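# Open the umbrella fully and set it on the table

## Task

Push the umbrella open far enough that its catch locks it in the open state, then leave it lying on the table supported by its handle and the rim of its canopy.

## Robot and tools

Robot: two six-joint arms, left_arm and right_arm, each ending in a two-finger parallel gripper. Calibrated bases in the scene frame: left_arm at (-0.011, +0.307, 0) m, right_arm at (+0.020, -0.273, 0) m, both facing almost straight along +x. Scene frame: origin at table-top height, halfway between the nominal bases; +x reaches out over the table, +z is up, left_arm sits on the +y side (this is not the same as left or right in an image). Each gripper's fingers point along its own +z and close along its y. end_effector_position is the spot between the finger pads, roughly 1 cm short of the fingertips; printed positions can be off, more so at long reach.

Joint order in every row and every result list: waist, shoulder, elbow, wrist pitch, wrist yaw, wrist roll. Stated ranges in rad: waist -2.618 to 3.054, shoulder 0.000 to 3.142, elbow 0.000 to 3.142, wrist pitch -1.571 to 1.571, wrist yaw -1.571 to 1.571, wrist roll -2.094 to 2.094. True ends may differ by up to 0.059 rad.

The row: every motion command uses rows of 14 numbers, each in [-1, 1], covering both arms even if one stays still: left_arm's six joints then its opening, then right_arm's six joints then its opening. Joint entries are offsets, not poses: they are scaled changes added to the Joint targets as they stood when the action (or move) began, never to the previous row. Scale: 1.0 equals 1.202 rad for waist, 1.258 shoulder, 1.238 elbow, 2.073 wrist pitch, 2.022 wrist yaw and wrist roll. So all zeros re-commands the current targets, and repeating the same offset in a later action moves further. The opening entry is absolute: +1 fully open, -1 shut. Writing 0 there is a real command (half open); to leave a gripper alone, resend its current command shown under Tool commands.

execute_actions(actions, cameras): actions is a list of actions; each action is a list of up to 15 rows, one per 1/30 s control step, and a short action keeps its last row until its 15 steps (0.5 s) are up. An empty list just returns state and images. An action is rejected for both arms if it would drive a joint more than 0.059 rad beyond its range; a badly formed action or a bad first action voids the call. cameras chooses images: omitted, null or ["all"] gives all, [] gives none; unknown names void the call.

move(target, speed, blend, opening_speed, blocking, cameras): target is one 14-number row or a list of up to 15 such rows that differ only in joint offsets; every row counts from the same Joint targets at the move's start. Joints travel together on smooth paths (grippers trace curves), at least 0.5 s, capped at 10 s total. speed: rad/s of the joint with farthest to go, 0.01 to 2, default 0.5, single value or one per target. blend: corner rounding in rad for lists, default 0. opening_speed: gripper command rate per second on the -1..+1 scale, at least 0.2; without it the opening is sent at once. blocking=false returns after about 0.5 s while the move continues; call wait or stop before any new motion. No obstacle avoidance; faster moves and targets set deeper past contact hit and press harder. The result adds a move: line: done, off_target (settled with a joint over 0.035 rad off), moving, held or fault, maybe limits=held, and the worst joint error per arm. done does not tell you about contact.

wait(seconds 0 to 10): the scene runs with the last commands held; a running move continues. stop(): brakes a running move (needs braking room). zoom_image(camera, region [x0, y0, x1, y1] in pixels, at most 504x504) enlarges part of the latest image from cam_high, cam_low, cam_left_wrist or cam_right_wrist (all 896x504). read_manual gives only licence texts. finished_scene(scene 1 to 2, chance_done 1 to 99) ends the scene irreversibly; the umbrella must remain open and placed without help.

Result lines: Joint positions and Joint velocities per arm (rad, rad/s) plus finger gap in m (0.094 fully open); Joint targets, the base for your next offsets; Tool commands; grip_measured, on the opening scale (reads slightly wide when empty, narrower than a firmly squeezed part); grip_effort_nm, gripper motor effort, negative closing, not a pad force; joint torques (whole drive output, offset and noisy; joints 1 to 3 flip sign past ±28 N m); "joint sent to its limit"; "joint command not followed" when the clearance check altered targets.

Motion limits: each step the target can lead the measured angle by only 0.202 (waist), 0.258 (shoulder), 0.238 (elbow), 0.573 (wrist pitch), 0.522 (wrist yaw, roll) rad, and targets placing the gripper over 100 mm from where it is get scaled back, so big offsets may need several actions; finish leftover motion in the next action. Tiny joint turns may not start. Thinking time lets the scene keep running.

Gripping: fingers go where grip_measured would read your number; a bit below first-touch reading grips lightly, about 0.11 below squeezes at full force (about 50 to 62 N per pad). Release by commanding well above grip_measured. If an object stalls an arm or drags its targets, command targets back past the measured positions to end the push.

Avoid: anything leaving the table, dropping the umbrella, letting go of parts still moving, slams, hard hits or heavy pushes, and above all the arms striking or pressing each other (can fail the scene). Heat builds from holding loads, reaching far or pushing at unreachable poses: MOTOR HOT appears at 75 °C, at 90 °C that arm folds up and idles, at 100 °C it goes limp. Shorter, smoother, lower-effort runs are better.

Each tool is called after "Emit:" by a JSON object that holds its "api" and its "payload".

## Session

Emit:
{"api": "execute_actions", "payload": {"actions": []}}

Scene clock: 0.00 s.
left_arm: end_effector_position=(+0.4009, +0.3124, +0.1153) grip_measured=+1.000 grip_effort_nm=n/a end_effector_quat_wxyz=(+0.594, -0.013, +0.802, +0.053) | right_arm: end_effector_position=(+0.4041, -0.2764, +0.0911) grip_measured=+1.000 grip_effort_nm=n/a end_effector_quat_wxyz=(+0.575, +0.048, +0.814, -0.071)
Joint names: [waist, shoulder, elbow, wrist pitch, wrist yaw, wrist roll]
Joint positions: left_arm=[-0.029 1.555 0.428 0.832 -0.154 0.026 0.094] | right_arm=[0.054 1.542 0.327 0.865 0.285 0.038 0.094]
Joint velocities: left_arm=[-0.002 -0.007 -0.002 -0.066 -0.037 -0.007 0] | right_arm=[0.002 -0.007 -0.022 -0.095 0.037 0.007 0]
Joint torques (N m): no reading
Motor temperatures (°C): left_arm=[34 36 40 34 32 32 30] | right_arm=[35 35 35 33 33 34 34]
Heat: left arm: 40 °C; right arm: 35 °C.
Joint targets: left_arm=[-0.029 1.552 0.431 0.824 -0.154 0.026] | right_arm=[0.054 1.537 0.332 0.864 0.287 0.038]
Tool commands: left_gripper/opening=+1.0 right_gripper/opening=+1.0

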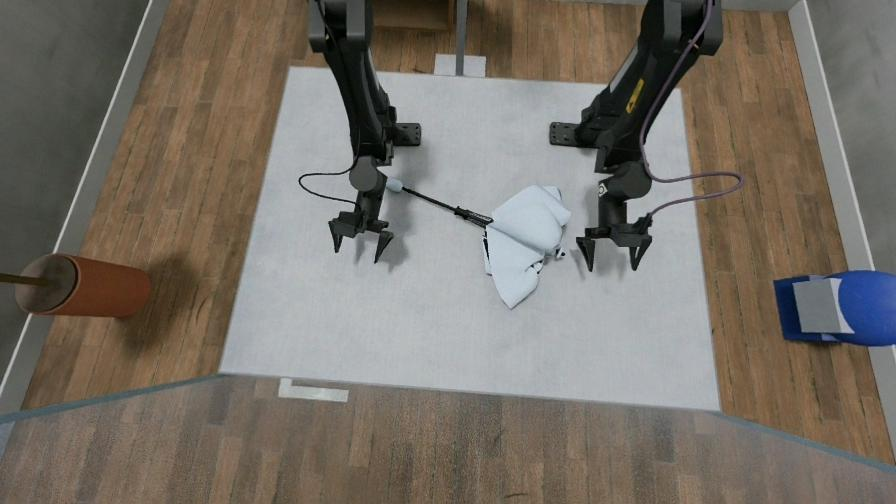

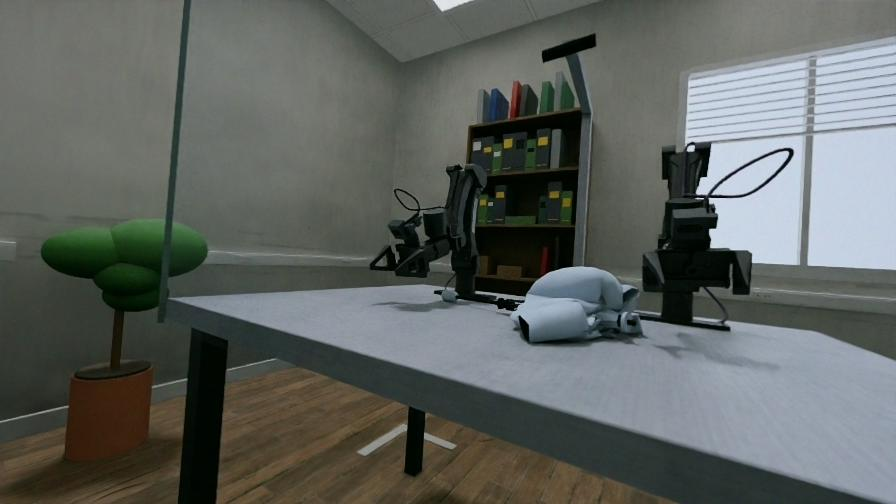

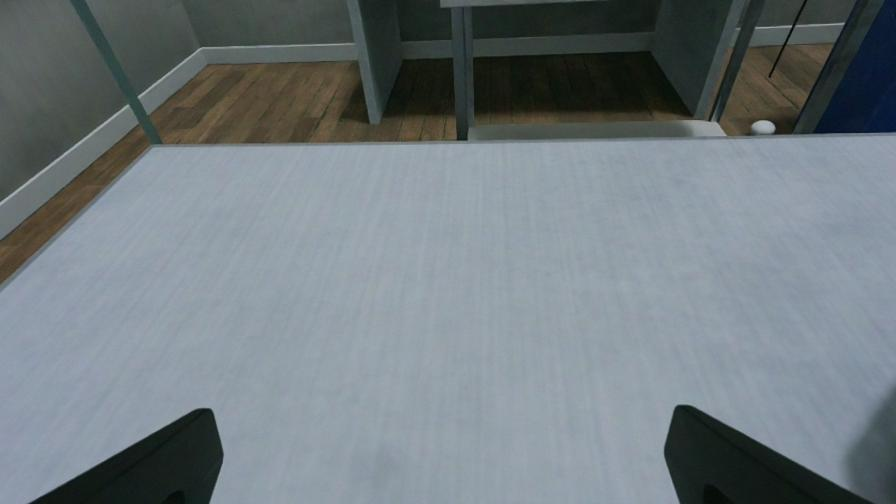

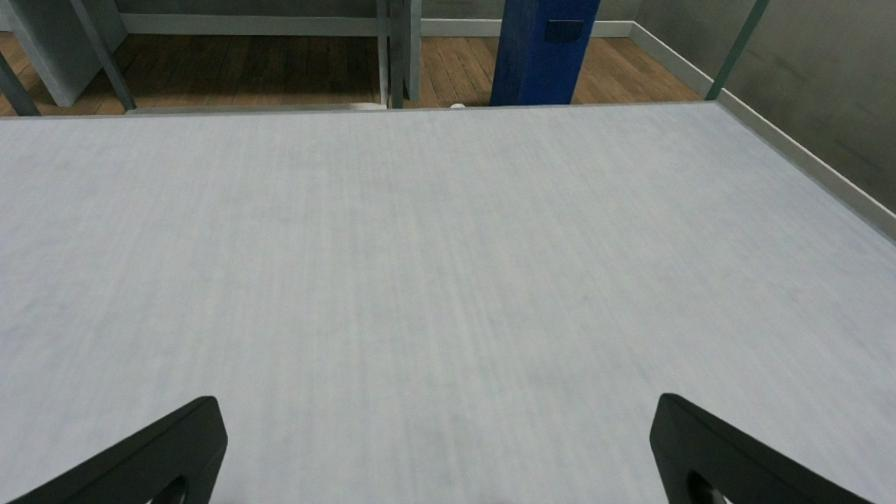

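Emit:
{"api": "zoom_image", "payload": {"camera": "cam_high", "region": [340, 130, 620, 320]}}

Emit:
{"api": "zoom_image", "payload": {"camera": "cam_low", "region": [420, 240, 680, 360]}}

Scaled by 1.800 from the camera's 896x504 image, which has a finer 1280x720 frame.

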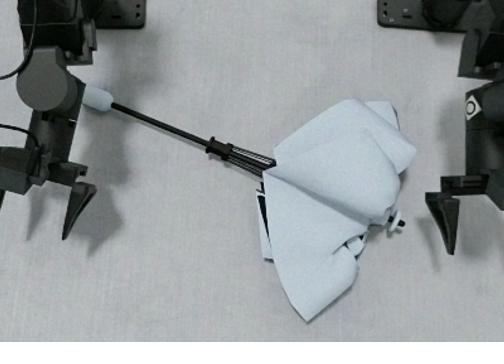

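Scaled by 1.938 from the camera's 896x504 image, which has a finer 1280x720 frame.

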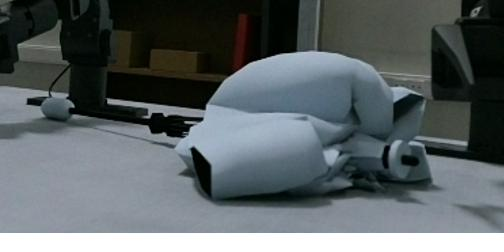

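Emit:
{"api": "zoom_image", "payload": {"camera": "cam_low", "region": [580, 270, 660, 350]}}

Emit:
{"api": "zoom_image", "payload": {"camera": "cam_high", "region": [520, 220, 590, 290]}}

Emit:
{"api": "zoom_image", "payload": {"camera": "cam_high", "region": [380, 170, 500, 260]}}

Scaled by 6.300 from the camera's 896x504 image, which has a finer 1280x720 frame.

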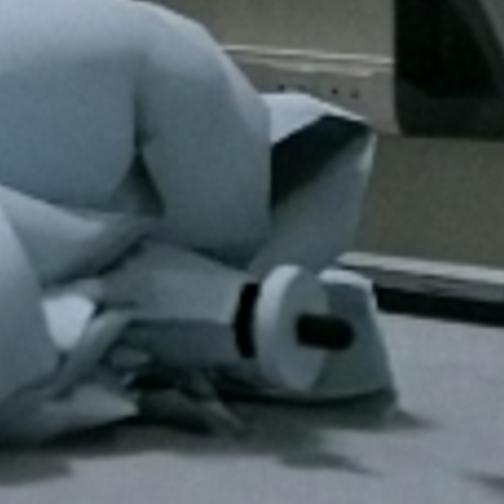

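Scaled by 7.200 from the camera's 896x504 image, which has a finer 1280x720 frame.

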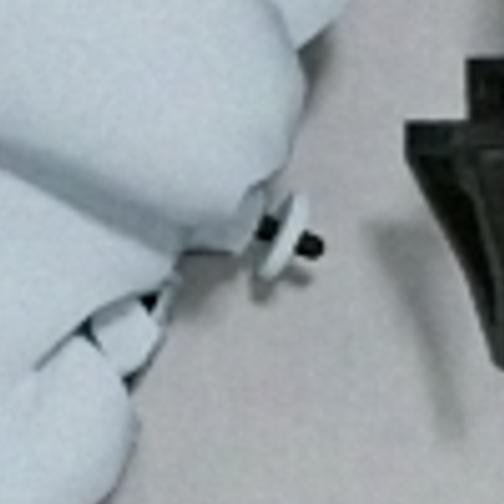

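Scaled by 4.200 from the camera's 896x504 image, which has a finer 1280x720 frame.

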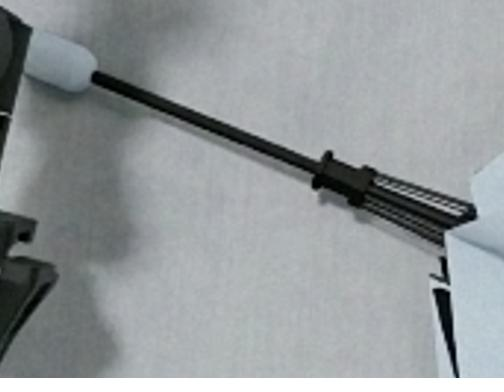

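Emit:
{"api": "move", "payload": {"target": [0.506, -0.344, 0.354, -0.832, 0.516, -0.013, 1, -0.209, -0.335, 0.384, -0.937, -0.610, -0.019, 1], "speed": 0.8}}

Scene clock: 21.50 s.
left_arm: end_effector_position=(+0.2568, +0.3111, +0.1749) grip_measured=+1.000 grip_effort_nm=-0.012 end_effector_quat_wxyz=(+0.284, -0.160, +0.878, -0.350) | right_arm: end_effector_position=(+0.2220, -0.1546, +0.1526) grip_measured=+1.000 grip_effort_nm=-0.027 end_effector_quat_wxyz=(+0.094, +0.029, +0.894, +0.438)
Joint names: [waist, shoulder, elbow, wrist pitch, wrist yaw, wrist roll]
Joint positions: left_arm=[0.572 1.132 0.844 -0.886 0.871 0 0.094] | right_arm=[-0.192 1.13 0.776 -1.061 -0.92 0.016 0.094]
Joint velocities: left_arm=[-0.002 0.002 0.002 0.037 0.007 -0.007 0] | right_arm=[0.002 0.007 0.017 0.022 -0.066 -0.051 0]
Joint torques (N m): left_arm=[0.65 -3.36 8.91 1.07 0.58 0.04] | right_arm=[-0.62 -3.28 9.47 0.48 -0.78 -0.15]
Motor temperatures (°C): left_arm=[34 36 41 37 32 32 30] | right_arm=[35 36 36 36 33 34 34]
Heat: left arm: 41 °C; right arm: 36 °C.
Joint targets: left_arm=[0.579 1.120 0.869 -0.901 0.889 -0.001] | right_arm=[-0.198 1.115 0.808 -1.079 -0.946 0.000]
move: done

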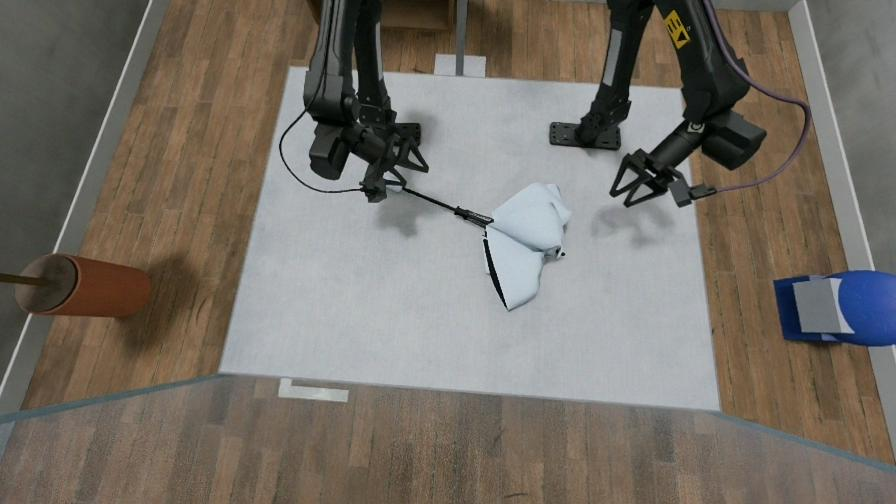

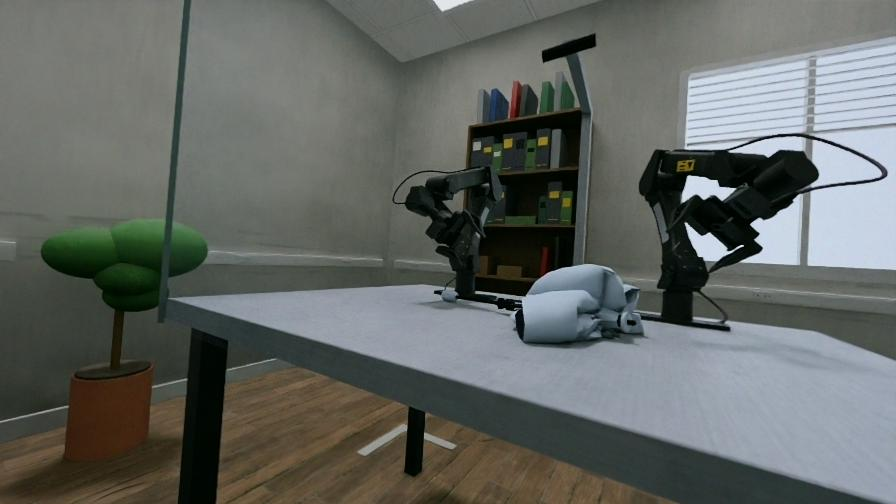

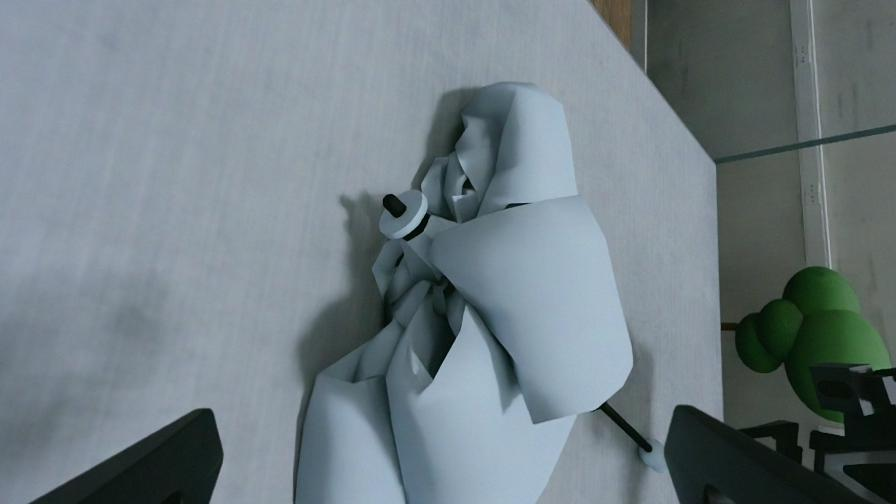

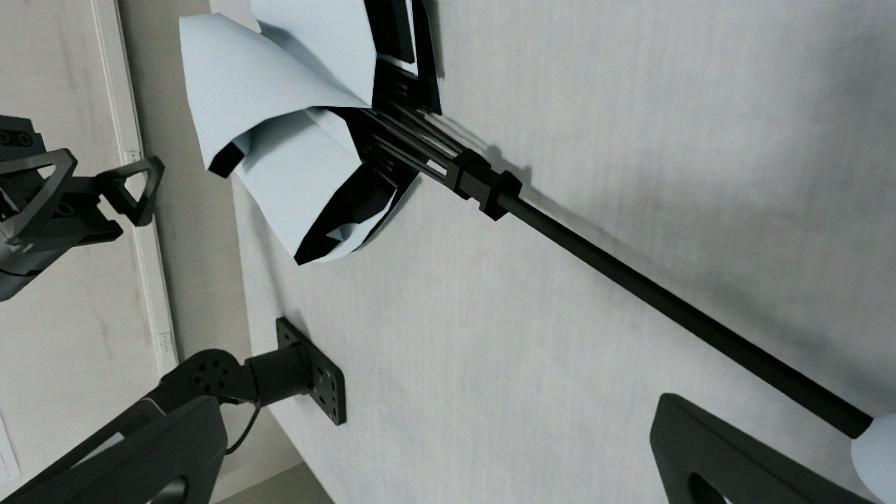

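Emit:
{"api": "zoom_image", "payload": {"camera": "cam_left_wrist", "region": [340, 160, 500, 280]}}

Emit:
{"api": "zoom_image", "payload": {"camera": "cam_right_wrist", "region": [360, 70, 600, 250]}}

Scaled by 3.150 from the camera's 896x504 image, which has a finer 1280x720 frame.

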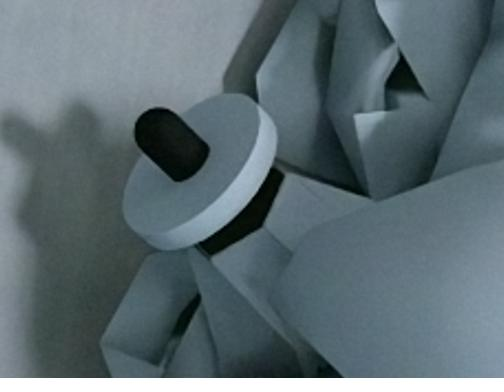

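Scaled by 2.100 from the camera's 896x504 image, which has a finer 1280x720 frame.

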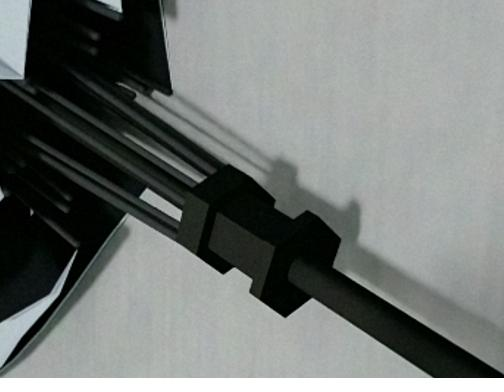

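Emit:
{"api": "move", "payload": {"target": [-0.402, 0.437, 0.376, -0.047, -0.252, -0.567, 0.3, 0, 0, 0, 0, 0, 0, 1], "speed": 0.6, "cameras": ["cam_left_wrist", "cam_high"]}}

Scene clock: 54.03 s.
left_arm: end_effector_position=(+0.3418, +0.2664, +0.1261) grip_measured=+0.301 grip_effort_nm=-0.076 end_effector_quat_wxyz=(+0.005, -0.538, +0.812, -0.224) | right_arm: end_effector_position=(+0.2217, -0.1545, +0.1527) grip_measured=+1.000 grip_effort_nm=-0.032 end_effector_quat_wxyz=(+0.093, +0.029, +0.893, +0.438)
Joint names: [waist, shoulder, elbow, wrist pitch, wrist yaw, wrist roll]
Joint positions: left_arm=[0.1 1.654 1.307 -0.982 0.387 -1.143 0.061] | right_arm=[-0.192 1.13 0.776 -1.063 -0.921 0.016 0.094]
Joint velocities: left_arm=[0.002 0.017 -0.022 0.066 0.081 -0.007 -0.001] | right_arm=[-0.007 0.007 -0.012 0.051 0.037 -0.007 0]
Joint torques (N m): left_arm=[-0.29 -5.39 8.96 0.83 0.12 -0.01] | right_arm=[-0.57 -3.26 9.5 0.49 -0.76 -0.14]
Motor temperatures (°C): left_arm=[34 36 43 36 32 32 30] | right_arm=[35 35 39 34 34 34 34]
Heat: left arm: 43 °C; right arm: 39 °C.
Joint targets: left_arm=[0.096 1.669 1.334 -0.998 0.379 -1.147] | right_arm=[-0.198 1.115 0.808 -1.079 -0.946 0.000]
move: done
Images, in order (width x height): cam_high 896x504, cam_left_wrist 896x504.

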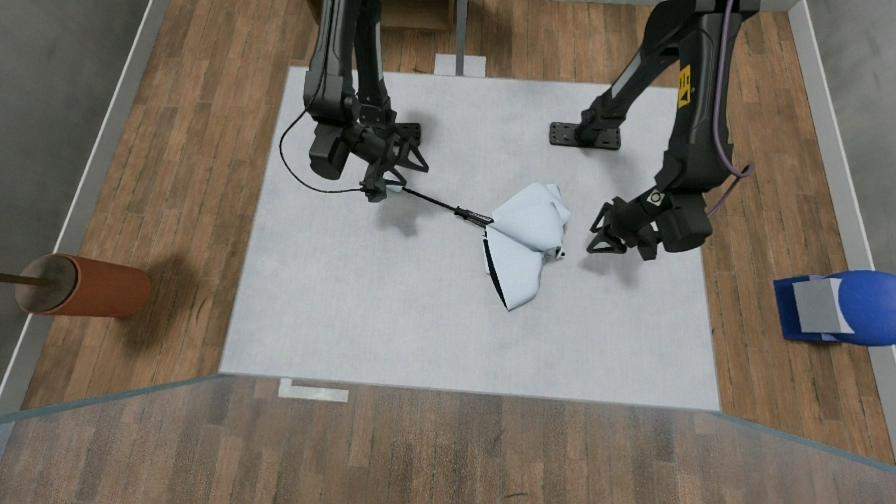

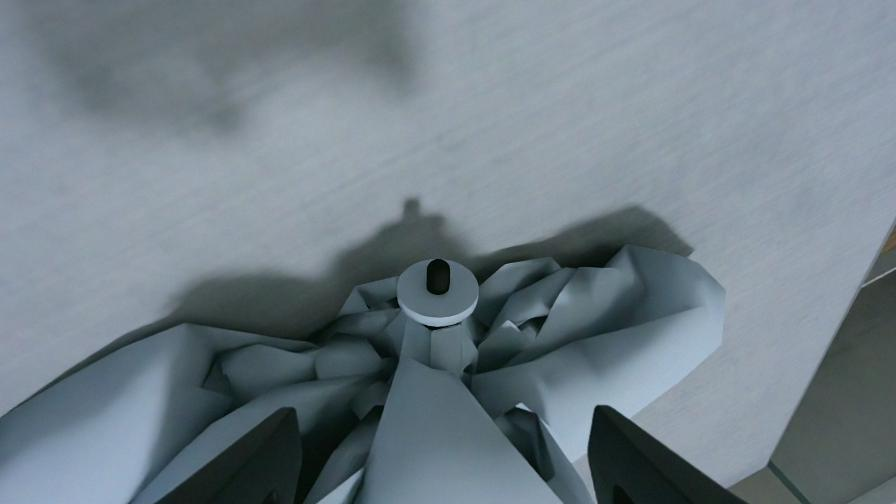

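Emit:
{"api": "zoom_image", "payload": {"camera": "cam_left_wrist", "region": [378, 230, 498, 350]}}

Scaled by 4.200 from the camera's 896x504 image, which has a finer 1280x720 frame.

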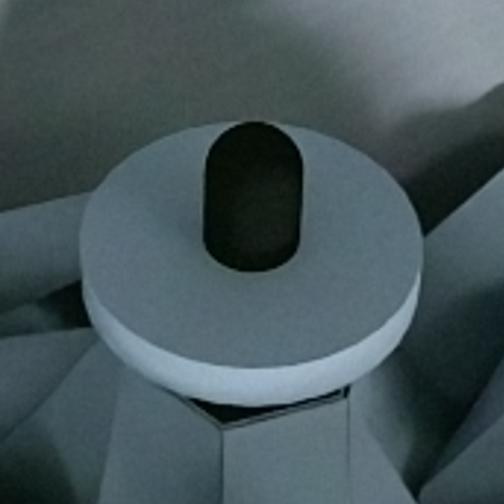

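Emit:
{"api": "move", "payload": {"target": [-0.054, 0.042, -0.1026, 0.0989, -0.009, -0.0336, 0.3, 0, 0, 0, 0, 0, 0, 1], "speed": 0.3, "cameras": ["cam_left_wrist"]}}

Emit:
{"api": "zoom_image", "payload": {"camera": "cam_left_wrist", "region": [340, 230, 540, 430]}}

Scene clock: 80.83 s.
left_arm: end_effector_position=(+0.3573, +0.2474, +0.0927) grip_measured=+0.301 grip_effort_nm=-0.081 end_effector_quat_wxyz=(+0.014, -0.537, +0.812, -0.230) | right_arm: end_effector_position=(+0.2217, -0.1545, +0.1527) grip_measured=+1.000 grip_effort_nm=-0.037 end_effector_quat_wxyz=(+0.093, +0.029, +0.893, +0.438)
Joint names: [waist, shoulder, elbow, wrist pitch, wrist yaw, wrist roll]
Joint positions: left_arm=[0.037 1.707 1.224 -0.799 0.369 -1.212 0.061] | right_arm=[-0.192 1.13 0.776 -1.063 -0.921 0.016 0.094]
Joint velocities: left_arm=[0.002 -0.002 -0.002 -0.007 0.095 -0.037 0.001] | right_arm=[-0.007 -0.007 0.007 -0.022 -0.081 -0.022 0]
Joint torques (N m): left_arm=[-0.47 -5.79 5.38 1.16 0.12 0] | right_arm=[-0.61 -3.32 9.5 0.49 -0.77 -0.15]
Motor temperatures (°C): left_arm=[34 36 42 36 32 32 30] | right_arm=[35 35 39 34 34 34 34]
Heat: left arm: 42 °C; right arm: 39 °C.
Joint targets: left_arm=[0.031 1.722 1.207 -0.793 0.362 -1.215] | right_arm=[-0.198 1.115 0.808 -1.078 -0.946 0.000]
move: done
Images, in order (width x height): cam_left_wrist 896x504.

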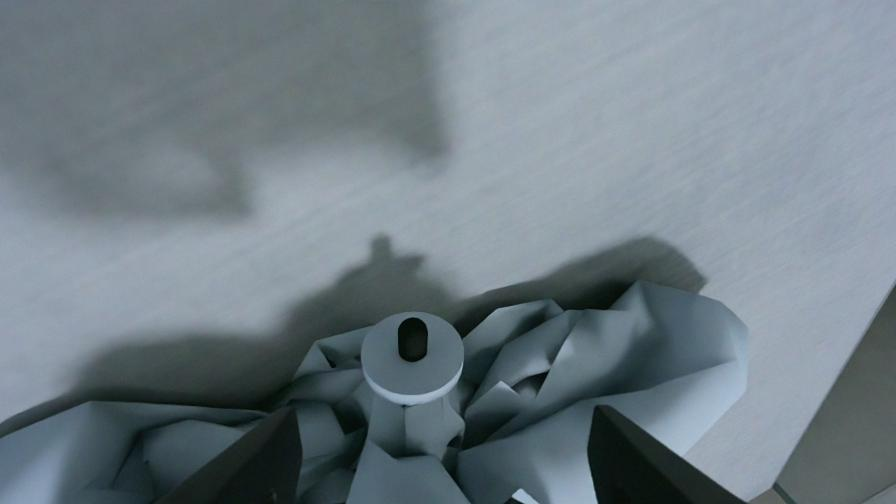

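Scaled by 2.520 from the camera's 896x504 image, which has a finer 1280x720 frame.

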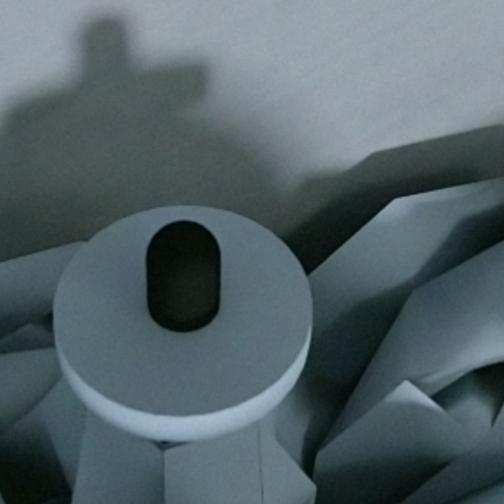

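Emit:
{"api": "move", "payload": {"target": [-0.0229, 0.0076, -0.0792, 0.0564, -0.0032, -0.0131, 0.3, 0, 0, 0, 0, 0, 0, 1], "speed": 0.3, "cameras": ["cam_left_wrist", "cam_low"]}}

Emit:
{"api": "zoom_image", "payload": {"camera": "cam_left_wrist", "region": [340, 270, 560, 490]}}

Emit:
{"api": "zoom_image", "payload": {"camera": "cam_low", "region": [500, 220, 720, 350]}}

Scene clock: 98.27 s.
left_arm: end_effector_position=(+0.3523, +0.2387, +0.0666) grip_measured=+0.301 grip_effort_nm=-0.081 end_effector_quat_wxyz=(+0.013, -0.537, +0.812, -0.230) | right_arm: end_effector_position=(+0.2216, -0.1545, +0.1527) grip_measured=+1.000 grip_effort_nm=-0.027 end_effector_quat_wxyz=(+0.093, +0.029, +0.893, +0.438)
Joint names: [waist, shoulder, elbow, wrist pitch, wrist yaw, wrist roll]
Joint positions: left_arm=[0.01 1.716 1.125 -0.682 0.363 -1.238 0.061] | right_arm=[-0.192 1.13 0.776 -1.064 -0.921 0.016 0.094]
Joint velocities: left_arm=[-0.012 0.002 0.002 0.007 -0.066 0.022 0] | right_arm=[-0.007 0.002 0.007 0.037 -0.051 0.037 0]
Joint torques (N m): left_arm=[-0.53 -5.65 5.24 1.18 0.12 0.02] | right_arm=[-0.59 -3.25 9.51 0.49 -0.77 -0.14]
Motor temperatures (°C): left_arm=[34 37 41 36 32 32 30] | right_arm=[35 35 39 34 34 34 34]
Heat: left arm: 41 °C; right arm: 39 °C.
Joint targets: left_arm=[0.004 1.732 1.110 -0.677 0.355 -1.241] | right_arm=[-0.198 1.115 0.808 -1.079 -0.946 0.000]
move: done
Images, in order (width x height): cam_low 896x504, cam_left_wrist 896x504.

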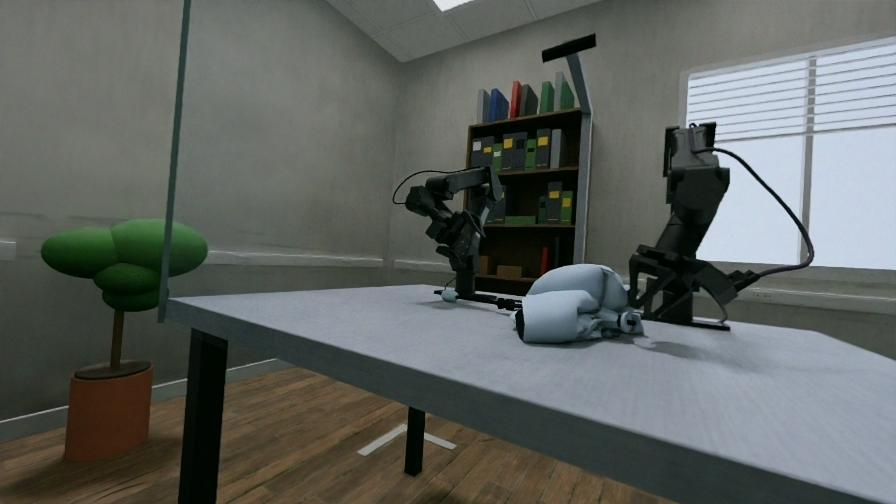

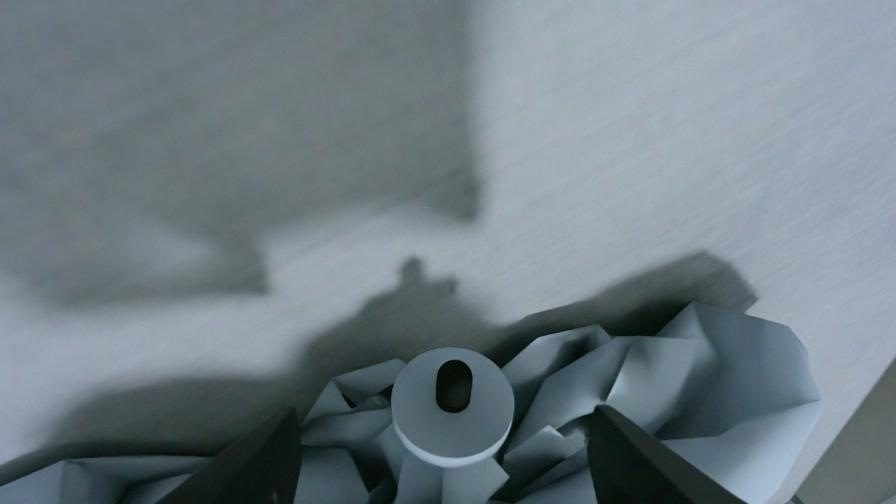

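Scaled by 2.291 from the camera's 896x504 image, which has a finer 1280x720 frame.

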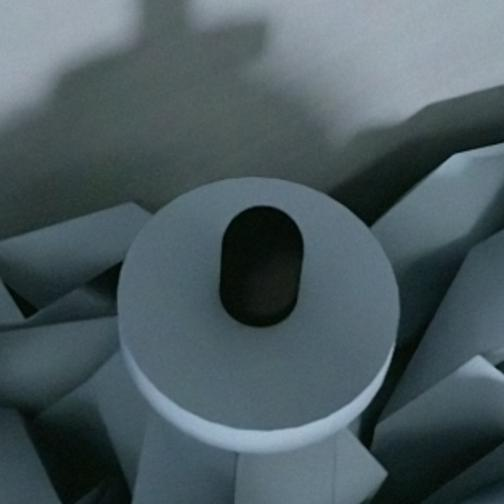

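Scaled by 2.291 from the camera's 896x504 image, which has a finer 1280x720 frame.

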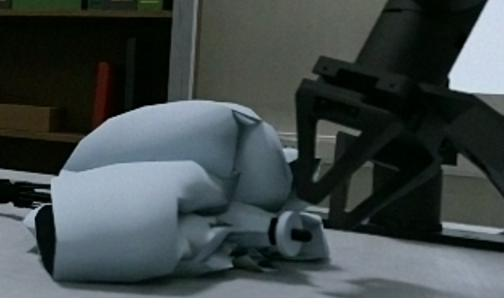

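Emit:
{"api": "move", "payload": {"target": [0.0691, 0.1304, 0.0949, -0.0304, 0.1202, 0.0618, 0.3, 0, 0, 0, 0, 0, 0, 1], "speed": 0.25, "cameras": ["cam_left_wrist", "cam_low"]}}

Emit:
{"api": "zoom_image", "payload": {"camera": "cam_left_wrist", "region": [300, 300, 600, 504]}}

Emit:
{"api": "zoom_image", "payload": {"camera": "cam_low", "region": [560, 220, 720, 350]}}

Scene clock: 118.33 s.
left_arm: end_effector_position=(+0.3594, +0.2288, +0.0491) grip_measured=+0.301 grip_effort_nm=-0.071 end_effector_quat_wxyz=(-0.076, -0.510, +0.806, -0.291) | right_arm: end_effector_position=(+0.2216, -0.1545, +0.1527) grip_measured=+1.000 grip_effort_nm=-0.042 end_effector_quat_wxyz=(+0.093, +0.029, +0.893, +0.438)
Joint names: [waist, shoulder, elbow, wrist pitch, wrist yaw, wrist roll]
Joint positions: left_arm=[0.081 1.876 1.202 -0.723 0.588 -1.125 0.061] | right_arm=[-0.192 1.13 0.776 -1.064 -0.921 0.016 0.094]
Joint velocities: left_arm=[-0.007 0.002 -0.017 -0.007 -0.066 0.022 0] | right_arm=[0.002 0.002 -0.007 -0.022 0.007 -0.066 0]
Joint torques (N m): left_arm=[0.57 -6.34 8.13 0.68 0.41 0.15] | right_arm=[-0.58 -3.29 9.47 0.48 -0.77 -0.14]
Motor temperatures (°C): left_arm=[34 36 41 36 32 32 30] | right_arm=[35 35 39 33 34 34 34]
Heat: left arm: 41 °C; right arm: 39 °C.
Joint targets: left_arm=[0.087 1.896 1.227 -0.740 0.598 -1.116] | right_arm=[-0.198 1.115 0.808 -1.079 -0.946 0.000]
move: done
Images, in order (width x height): cam_low 896x504, cam_left_wrist 896x504.

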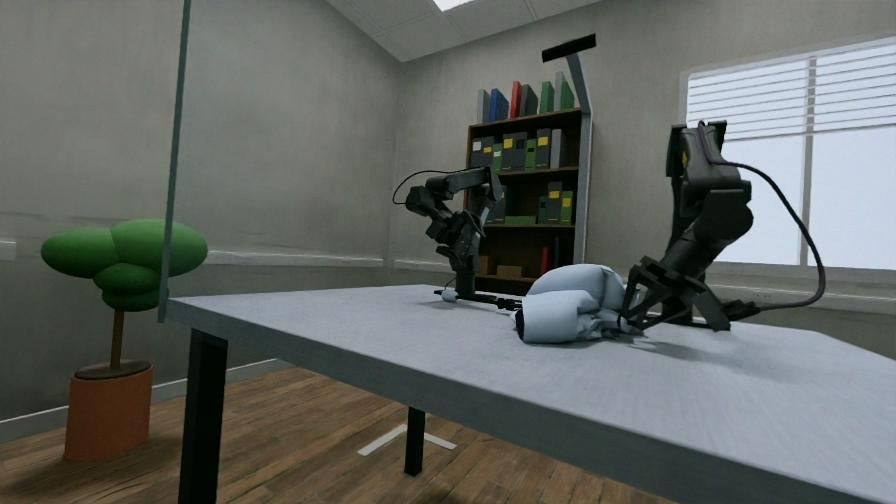

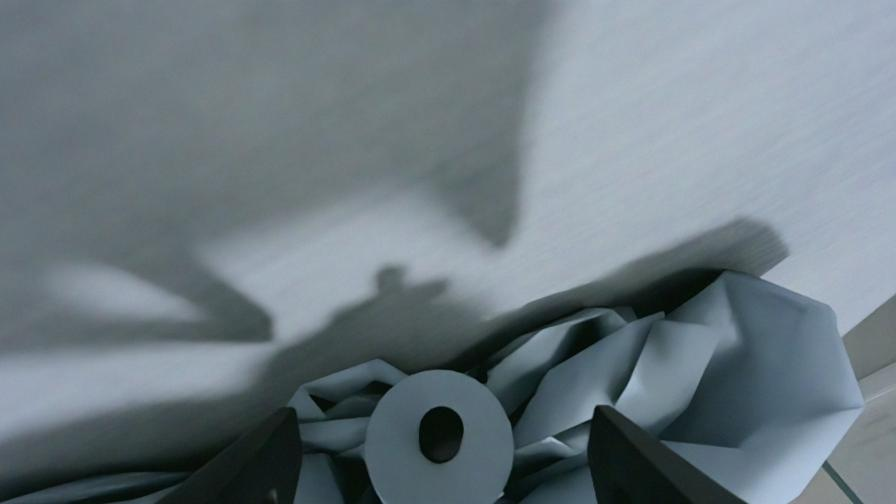

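Scaled by 1.680 from the camera's 896x504 image, which has a finer 1280x720 frame.

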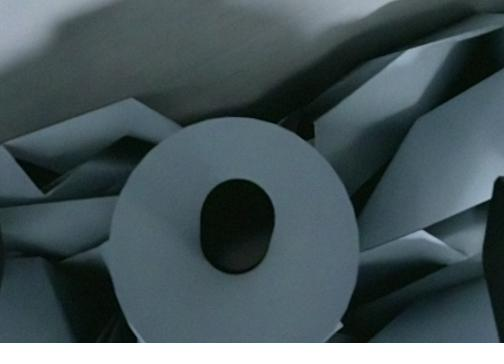

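Scaled by 3.150 from the camera's 896x504 image, which has a finer 1280x720 frame.

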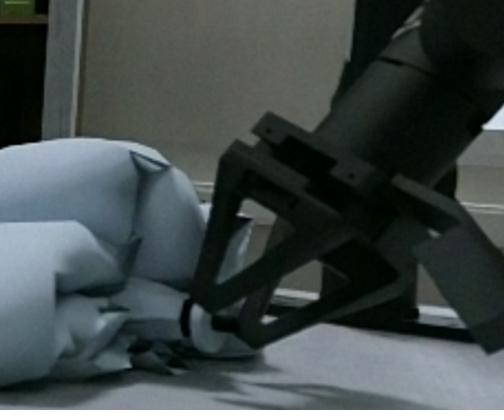

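Emit:
{"api": "move", "payload": {"target": [0, 0.0095, 0, 0, 0, 0, 0.3, 0, 0, 0, 0, 0, 0, 1], "speed": 0.25, "cameras": ["cam_left_wrist"]}}

Emit:
{"api": "zoom_image", "payload": {"camera": "cam_left_wrist", "region": [300, 300, 600, 504]}}

Scene clock: 134.43 s.
left_arm: end_effector_position=(+0.3585, +0.2286, +0.0454) grip_measured=+0.301 grip_effort_nm=-0.076 end_effector_quat_wxyz=(-0.081, -0.511, +0.806, -0.288) | right_arm: end_effector_position=(+0.2216, -0.1545, +0.1527) grip_measured=+1.000 grip_effort_nm=-0.027 end_effector_quat_wxyz=(+0.093, +0.029, +0.893, +0.438)
Joint names: [waist, shoulder, elbow, wrist pitch, wrist yaw, wrist roll]
Joint positions: left_arm=[0.081 1.887 1.202 -0.724 0.589 -1.125 0.061] | right_arm=[-0.192 1.13 0.776 -1.064 -0.921 0.016 0.094]
Joint velocities: left_arm=[-0.007 0.002 0.017 -0.051 0.022 -0.037 0.001] | right_arm=[-0.022 -0.002 -0.002 -0.007 -0.007 0.007 0]
Joint torques (N m): left_arm=[0.54 -6.32 8.06 0.67 0.4 0.14] | right_arm=[-0.61 -3.3 9.48 0.48 -0.76 -0.14]
Motor temperatures (°C): left_arm=[34 37 43 36 32 32 30] | right_arm=[35 35 40 33 34 34 34]
Heat: left arm: 43 °C; right arm: 40 °C.
Joint targets: left_arm=[0.087 1.908 1.227 -0.740 0.598 -1.116] | right_arm=[-0.198 1.115 0.808 -1.079 -0.946 0.000]
move: done
Images, in order (width x height): cam_left_wrist 896x504.

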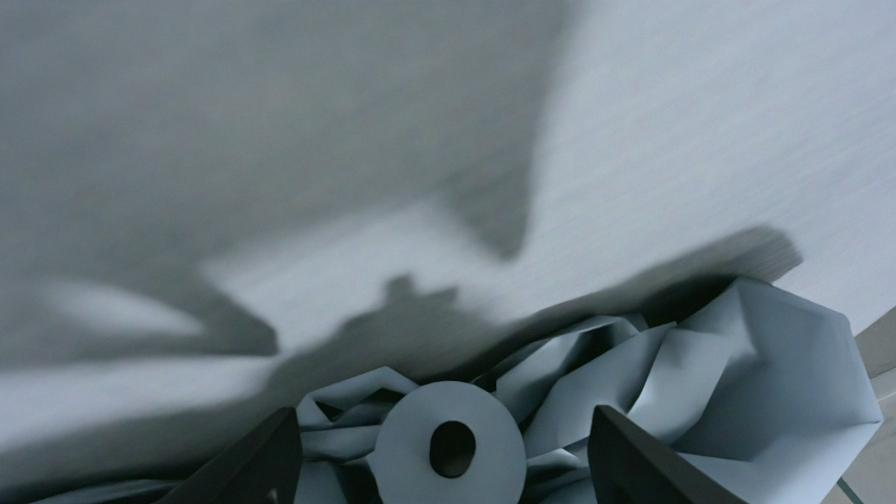

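Scaled by 1.680 from the camera's 896x504 image, which has a finer 1280x720 frame.

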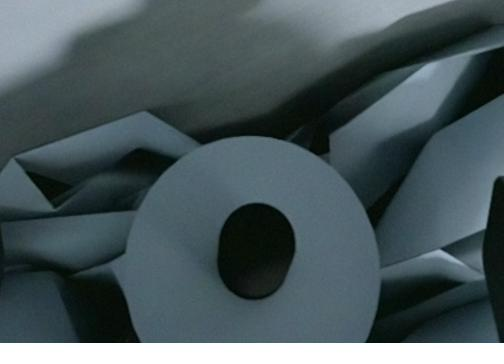

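Emit:
{"api": "move", "payload": {"target": [0, 0, 0, 0, 0, 0, -0.6, 0, 0, 0, 0, 0, 0, 1], "opening_speed": 0.4, "cameras": ["cam_left_wrist"]}}

Emit:
{"api": "zoom_image", "payload": {"camera": "cam_left_wrist", "region": [300, 300, 600, 504]}}

Scene clock: 140.33 s.
left_arm: end_effector_position=(+0.3587, +0.2285, +0.0457) grip_measured=-0.396 grip_effort_nm=-1.048 end_effector_quat_wxyz=(-0.081, -0.511, +0.806, -0.289) | right_arm: end_effector_position=(+0.2216, -0.1545, +0.1527) grip_measured=+1.000 grip_effort_nm=-0.042 end_effector_quat_wxyz=(+0.093, +0.029, +0.893, +0.438)
Joint names: [waist, shoulder, elbow, wrist pitch, wrist yaw, wrist roll]
Joint positions: left_arm=[0.081 1.887 1.203 -0.725 0.59 -1.125 0.028] | right_arm=[-0.192 1.13 0.776 -1.064 -0.921 0.016 0.094]
Joint velocities: left_arm=[-0.012 -0.007 -0.012 -0.007 -0.007 -0.022 0] | right_arm=[-0.022 -0.007 -0.017 -0.051 -0.051 -0.051 0]
Joint torques (N m): left_arm=[0.57 -6.34 7.99 0.68 0.39 0.14] | right_arm=[-0.62 -3.26 9.47 0.47 -0.77 -0.14]
Motor temperatures (°C): left_arm=[34 37 43 36 32 32 30] | right_arm=[35 35 40 33 34 34 34]
Heat: left arm: 43 °C; right arm: 40 °C.
Joint targets: left_arm=[0.087 1.908 1.227 -0.740 0.598 -1.116] | right_arm=[-0.198 1.115 0.808 -1.079 -0.946 0.000]
move: done
Images, in order (width x height): cam_left_wrist 896x504.

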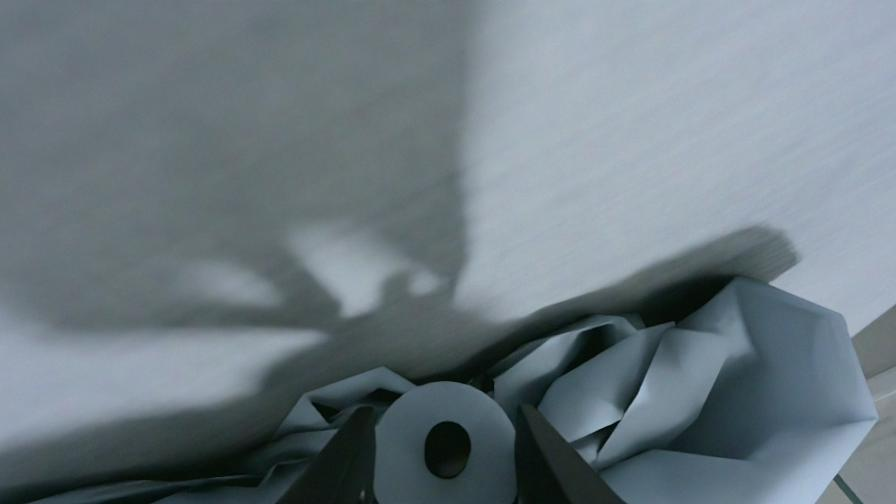

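Scaled by 1.680 from the camera's 896x504 image, which has a finer 1280x720 frame.

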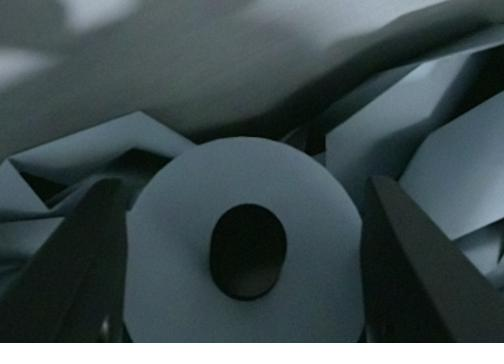

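Emit:
{"api": "move", "payload": {"target": [0, 0, 0, 0, 0, 0, 0.0, 0, 0, 0, 0, 0, 0, 1], "opening_speed": 1.0, "cameras": []}}

Emit:
{"api": "move", "payload": {"target": [0.015, 0.0095, 0.0132, -0.0078, 0.0015, 0.0099, 0.0, 0, 0, 0, 0, 0, 0, 1], "speed": 0.2, "cameras": ["cam_left_wrist"]}}

Emit:
{"api": "zoom_image", "payload": {"camera": "cam_left_wrist", "region": [300, 300, 600, 504]}}

Scene clock: 151.93 s.
left_arm: end_effector_position=(+0.3586, +0.2285, +0.0457) grip_measured=-0.001 grip_effort_nm=0.061 end_effector_quat_wxyz=(-0.081, -0.511, +0.806, -0.289) | right_arm: end_effector_position=(+0.2216, -0.1545, +0.1527) grip_measured=+1.000 grip_effort_nm=-0.032 end_effector_quat_wxyz=(+0.093, +0.029, +0.893, +0.438)
Joint names: [waist, shoulder, elbow, wrist pitch, wrist yaw, wrist roll]
Joint positions: left_arm=[0.081 1.887 1.203 -0.725 0.59 -1.125 0.047] | right_arm=[-0.192 1.13 0.776 -1.064 -0.921 0.016 0.094]
Joint velocities: left_arm=[-0.012 0.002 0.007 -0.051 -0.095 -0.022 -0.001] | right_arm=[-0.007 0.007 -0.027 0.066 0.022 -0.007 0]
Joint torques (N m): left_arm=[0.55 -6.34 7.97 0.68 0.39 0.14] | right_arm=[-0.57 -3.25 9.47 0.48 -0.77 -0.13]
Motor temperatures (°C): left_arm=[34 37 43 35 32 32 31] | right_arm=[35 35 40 33 34 34 34]
Heat: left arm: 43 °C; right arm: 40 °C.
Joint targets: left_arm=[0.087 1.908 1.227 -0.740 0.598 -1.116] | right_arm=[-0.198 1.115 0.808 -1.079 -0.946 0.000]
move: done
No camera images: "cameras" was empty.

Scene clock: 152.80 s.
left_arm: end_effector_position=(+0.3614, +0.2350, +0.0458) grip_measured=-0.001 grip_effort_nm=0.061 end_effector_quat_wxyz=(-0.080, -0.511, +0.805, -0.289) | right_arm: end_effector_position=(+0.2216, -0.1545, +0.1527) grip_measured=+1.000 grip_effort_nm=-0.037 end_effector_quat_wxyz=(+0.093, +0.029, +0.893, +0.438)
Joint names: [waist, shoulder, elbow, wrist pitch, wrist yaw, wrist roll]
Joint positions: left_arm=[0.099 1.898 1.219 -0.739 0.592 -1.105 0.047] | right_arm=[-0.192 1.13 0.776 -1.064 -0.921 0.016 0.094]
Joint velocities: left_arm=[-0.007 0.012 0.012 -0.022 -0.037 0.066 0] | right_arm=[-0.012 -0.007 -0.002 0.022 -0.007 -0.095 0]
Joint torques (N m): left_arm=[0.57 -6.32 7.95 0.64 0.41 0.14] | right_arm=[-0.57 -3.32 9.51 0.48 -0.77 -0.14]
Motor temperatures (°C): left_arm=[34 37 43 35 32 32 31] | right_arm=[35 35 40 33 34 34 34]
Heat: left arm: 43 °C; right arm: 40 °C.
Joint targets: left_arm=[0.105 1.920 1.243 -0.756 0.601 -1.096] | right_arm=[-0.198 1.115 0.808 -1.079 -0.946 0.000]
move: done
Images, in order (width x height): cam_left_wrist 896x504.

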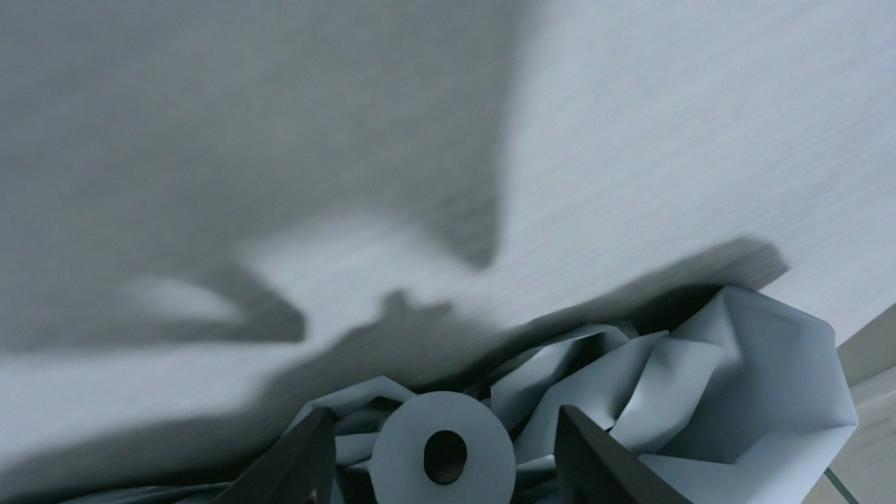

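Scaled by 1.680 from the camera's 896x504 image, which has a finer 1280x720 frame.

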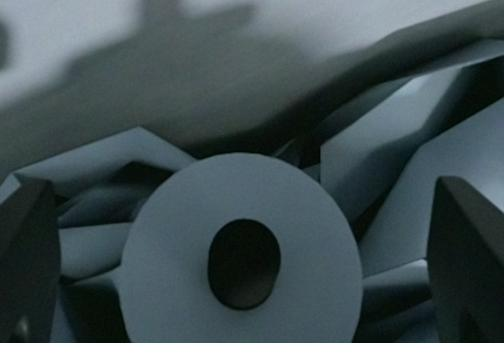

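Emit:
{"api": "move", "payload": {"target": [0,0,0,0,0,0,-0.6,0,0,0,0,0,0,1], "opening_speed": 0.4, "cameras": ["cam_left_wrist"]}}

Scene clock: 169.40 s.
left_arm: end_effector_position=(+0.3611, +0.2350, +0.0458) grip_measured=-0.599 grip_effort_nm=-0.076 end_effector_quat_wxyz=(-0.081, -0.511, +0.805, -0.289) | right_arm: end_effector_position=(+0.2216, -0.1545, +0.1527) grip_measured=+1.000 grip_effort_nm=-0.046 end_effector_quat_wxyz=(+0.093, +0.029, +0.893, +0.438)
Joint names: [waist, shoulder, elbow, wrist pitch, wrist yaw, wrist roll]
Joint positions: left_arm=[0.099 1.898 1.219 -0.741 0.592 -1.104 0.019] | right_arm=[-0.192 1.13 0.776 -1.064 -0.921 0.016 0.094]
Joint velocities: left_arm=[0.017 -0.002 0.007 -0.037 -0.066 0.022 -0.001] | right_arm=[-0.002 -0.002 -0.002 -0.051 0.066 0.007 0]
Joint torques (N m): left_arm=[0.58 -6.31 7.95 0.65 0.41 0.13] | right_arm=[-0.59 -3.3 9.46 0.49 -0.77 -0.14]
Motor temperatures (°C): left_arm=[34 37 43 35 32 32 31] | right_arm=[35 35 40 33 34 34 34]
Heat: left arm: 43 °C; right arm: 40 °C.
Joint targets: left_arm=[0.105 1.920 1.243 -0.756 0.601 -1.096] | right_arm=[-0.198 1.115 0.808 -1.079 -0.946 0.000]
move: done
Images, in order (width x height): cam_left_wrist 896x504.

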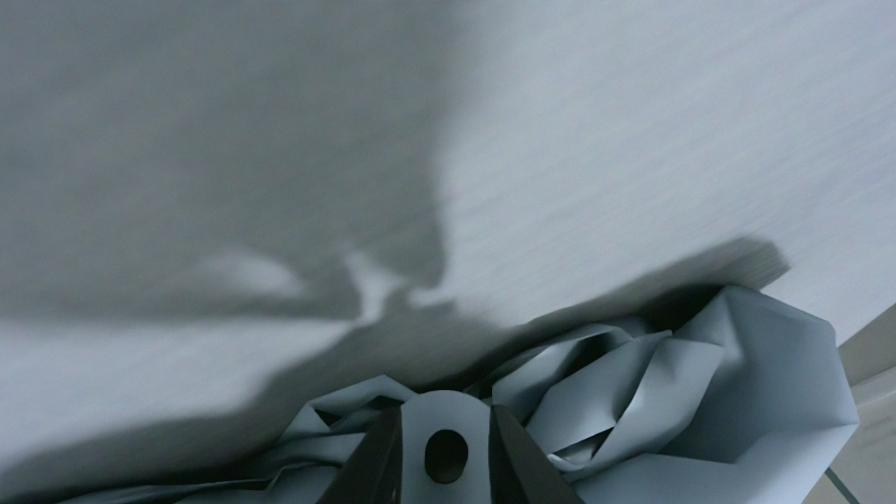

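Emit:
{"api": "move", "payload": {"target": [0,0,0,0,0,0,-0.85,0,0,0,0,0,0,1], "opening_speed": 0.3, "cameras": ["cam_left_wrist"]}}

Emit:
{"api": "zoom_image", "payload": {"camera": "cam_left_wrist", "region": [320, 360, 576, 504]}}

Scene clock: 171.67 s.
left_arm: end_effector_position=(+0.3611, +0.2350, +0.0458) grip_measured=-0.843 grip_effort_nm=-0.383 end_effector_quat_wxyz=(-0.081, -0.511, +0.805, -0.289) | right_arm: end_effector_position=(+0.2216, -0.1545, +0.1527) grip_measured=+1.000 grip_effort_nm=-0.032 end_effector_quat_wxyz=(+0.093, +0.029, +0.893, +0.438)
Joint names: [waist, shoulder, elbow, wrist pitch, wrist yaw, wrist roll]
Joint positions: left_arm=[0.099 1.898 1.219 -0.741 0.592 -1.104 0.007] | right_arm=[-0.192 1.13 0.776 -1.064 -0.921 0.016 0.094]
Joint velocities: left_arm=[-0.002 -0.017 -0.007 0.037 0.037 0.037 -0.001] | right_arm=[-0.002 0.007 -0.017 0.051 -0.051 0.022 0]
Joint torques (N m): left_arm=[0.58 -6.31 7.97 0.65 0.4 0.13] | right_arm=[-0.61 -3.28 9.47 0.48 -0.77 -0.14]
Motor temperatures (°C): left_arm=[34 37 43 35 32 32 31] | right_arm=[35 35 40 33 34 34 34]
Heat: left arm: 43 °C; right arm: 40 °C.
Joint targets: left_arm=[0.105 1.920 1.243 -0.756 0.601 -1.096] | right_arm=[-0.198 1.115 0.808 -1.079 -0.946 0.000]
move: done
Images, in order (width x height): cam_left_wrist 896x504.

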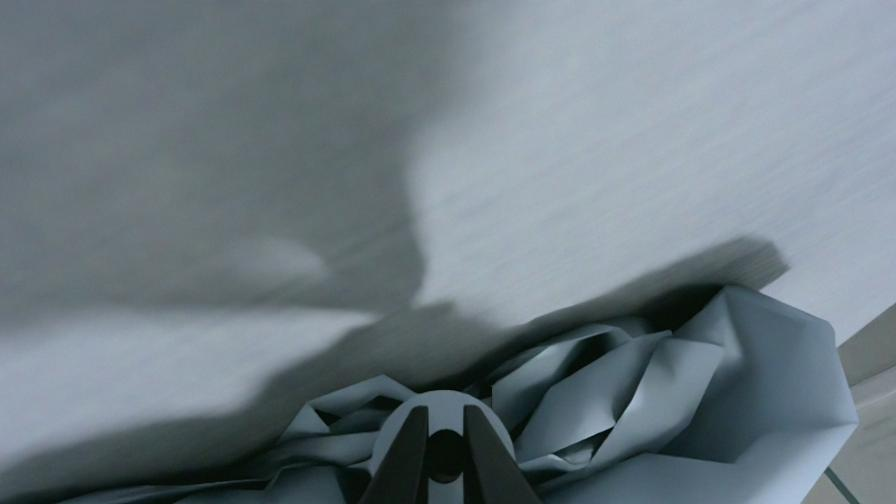

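Scaled by 1.969 from the camera's 896x504 image, which has a finer 1280x720 frame.

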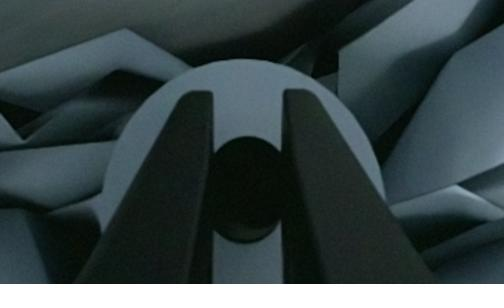

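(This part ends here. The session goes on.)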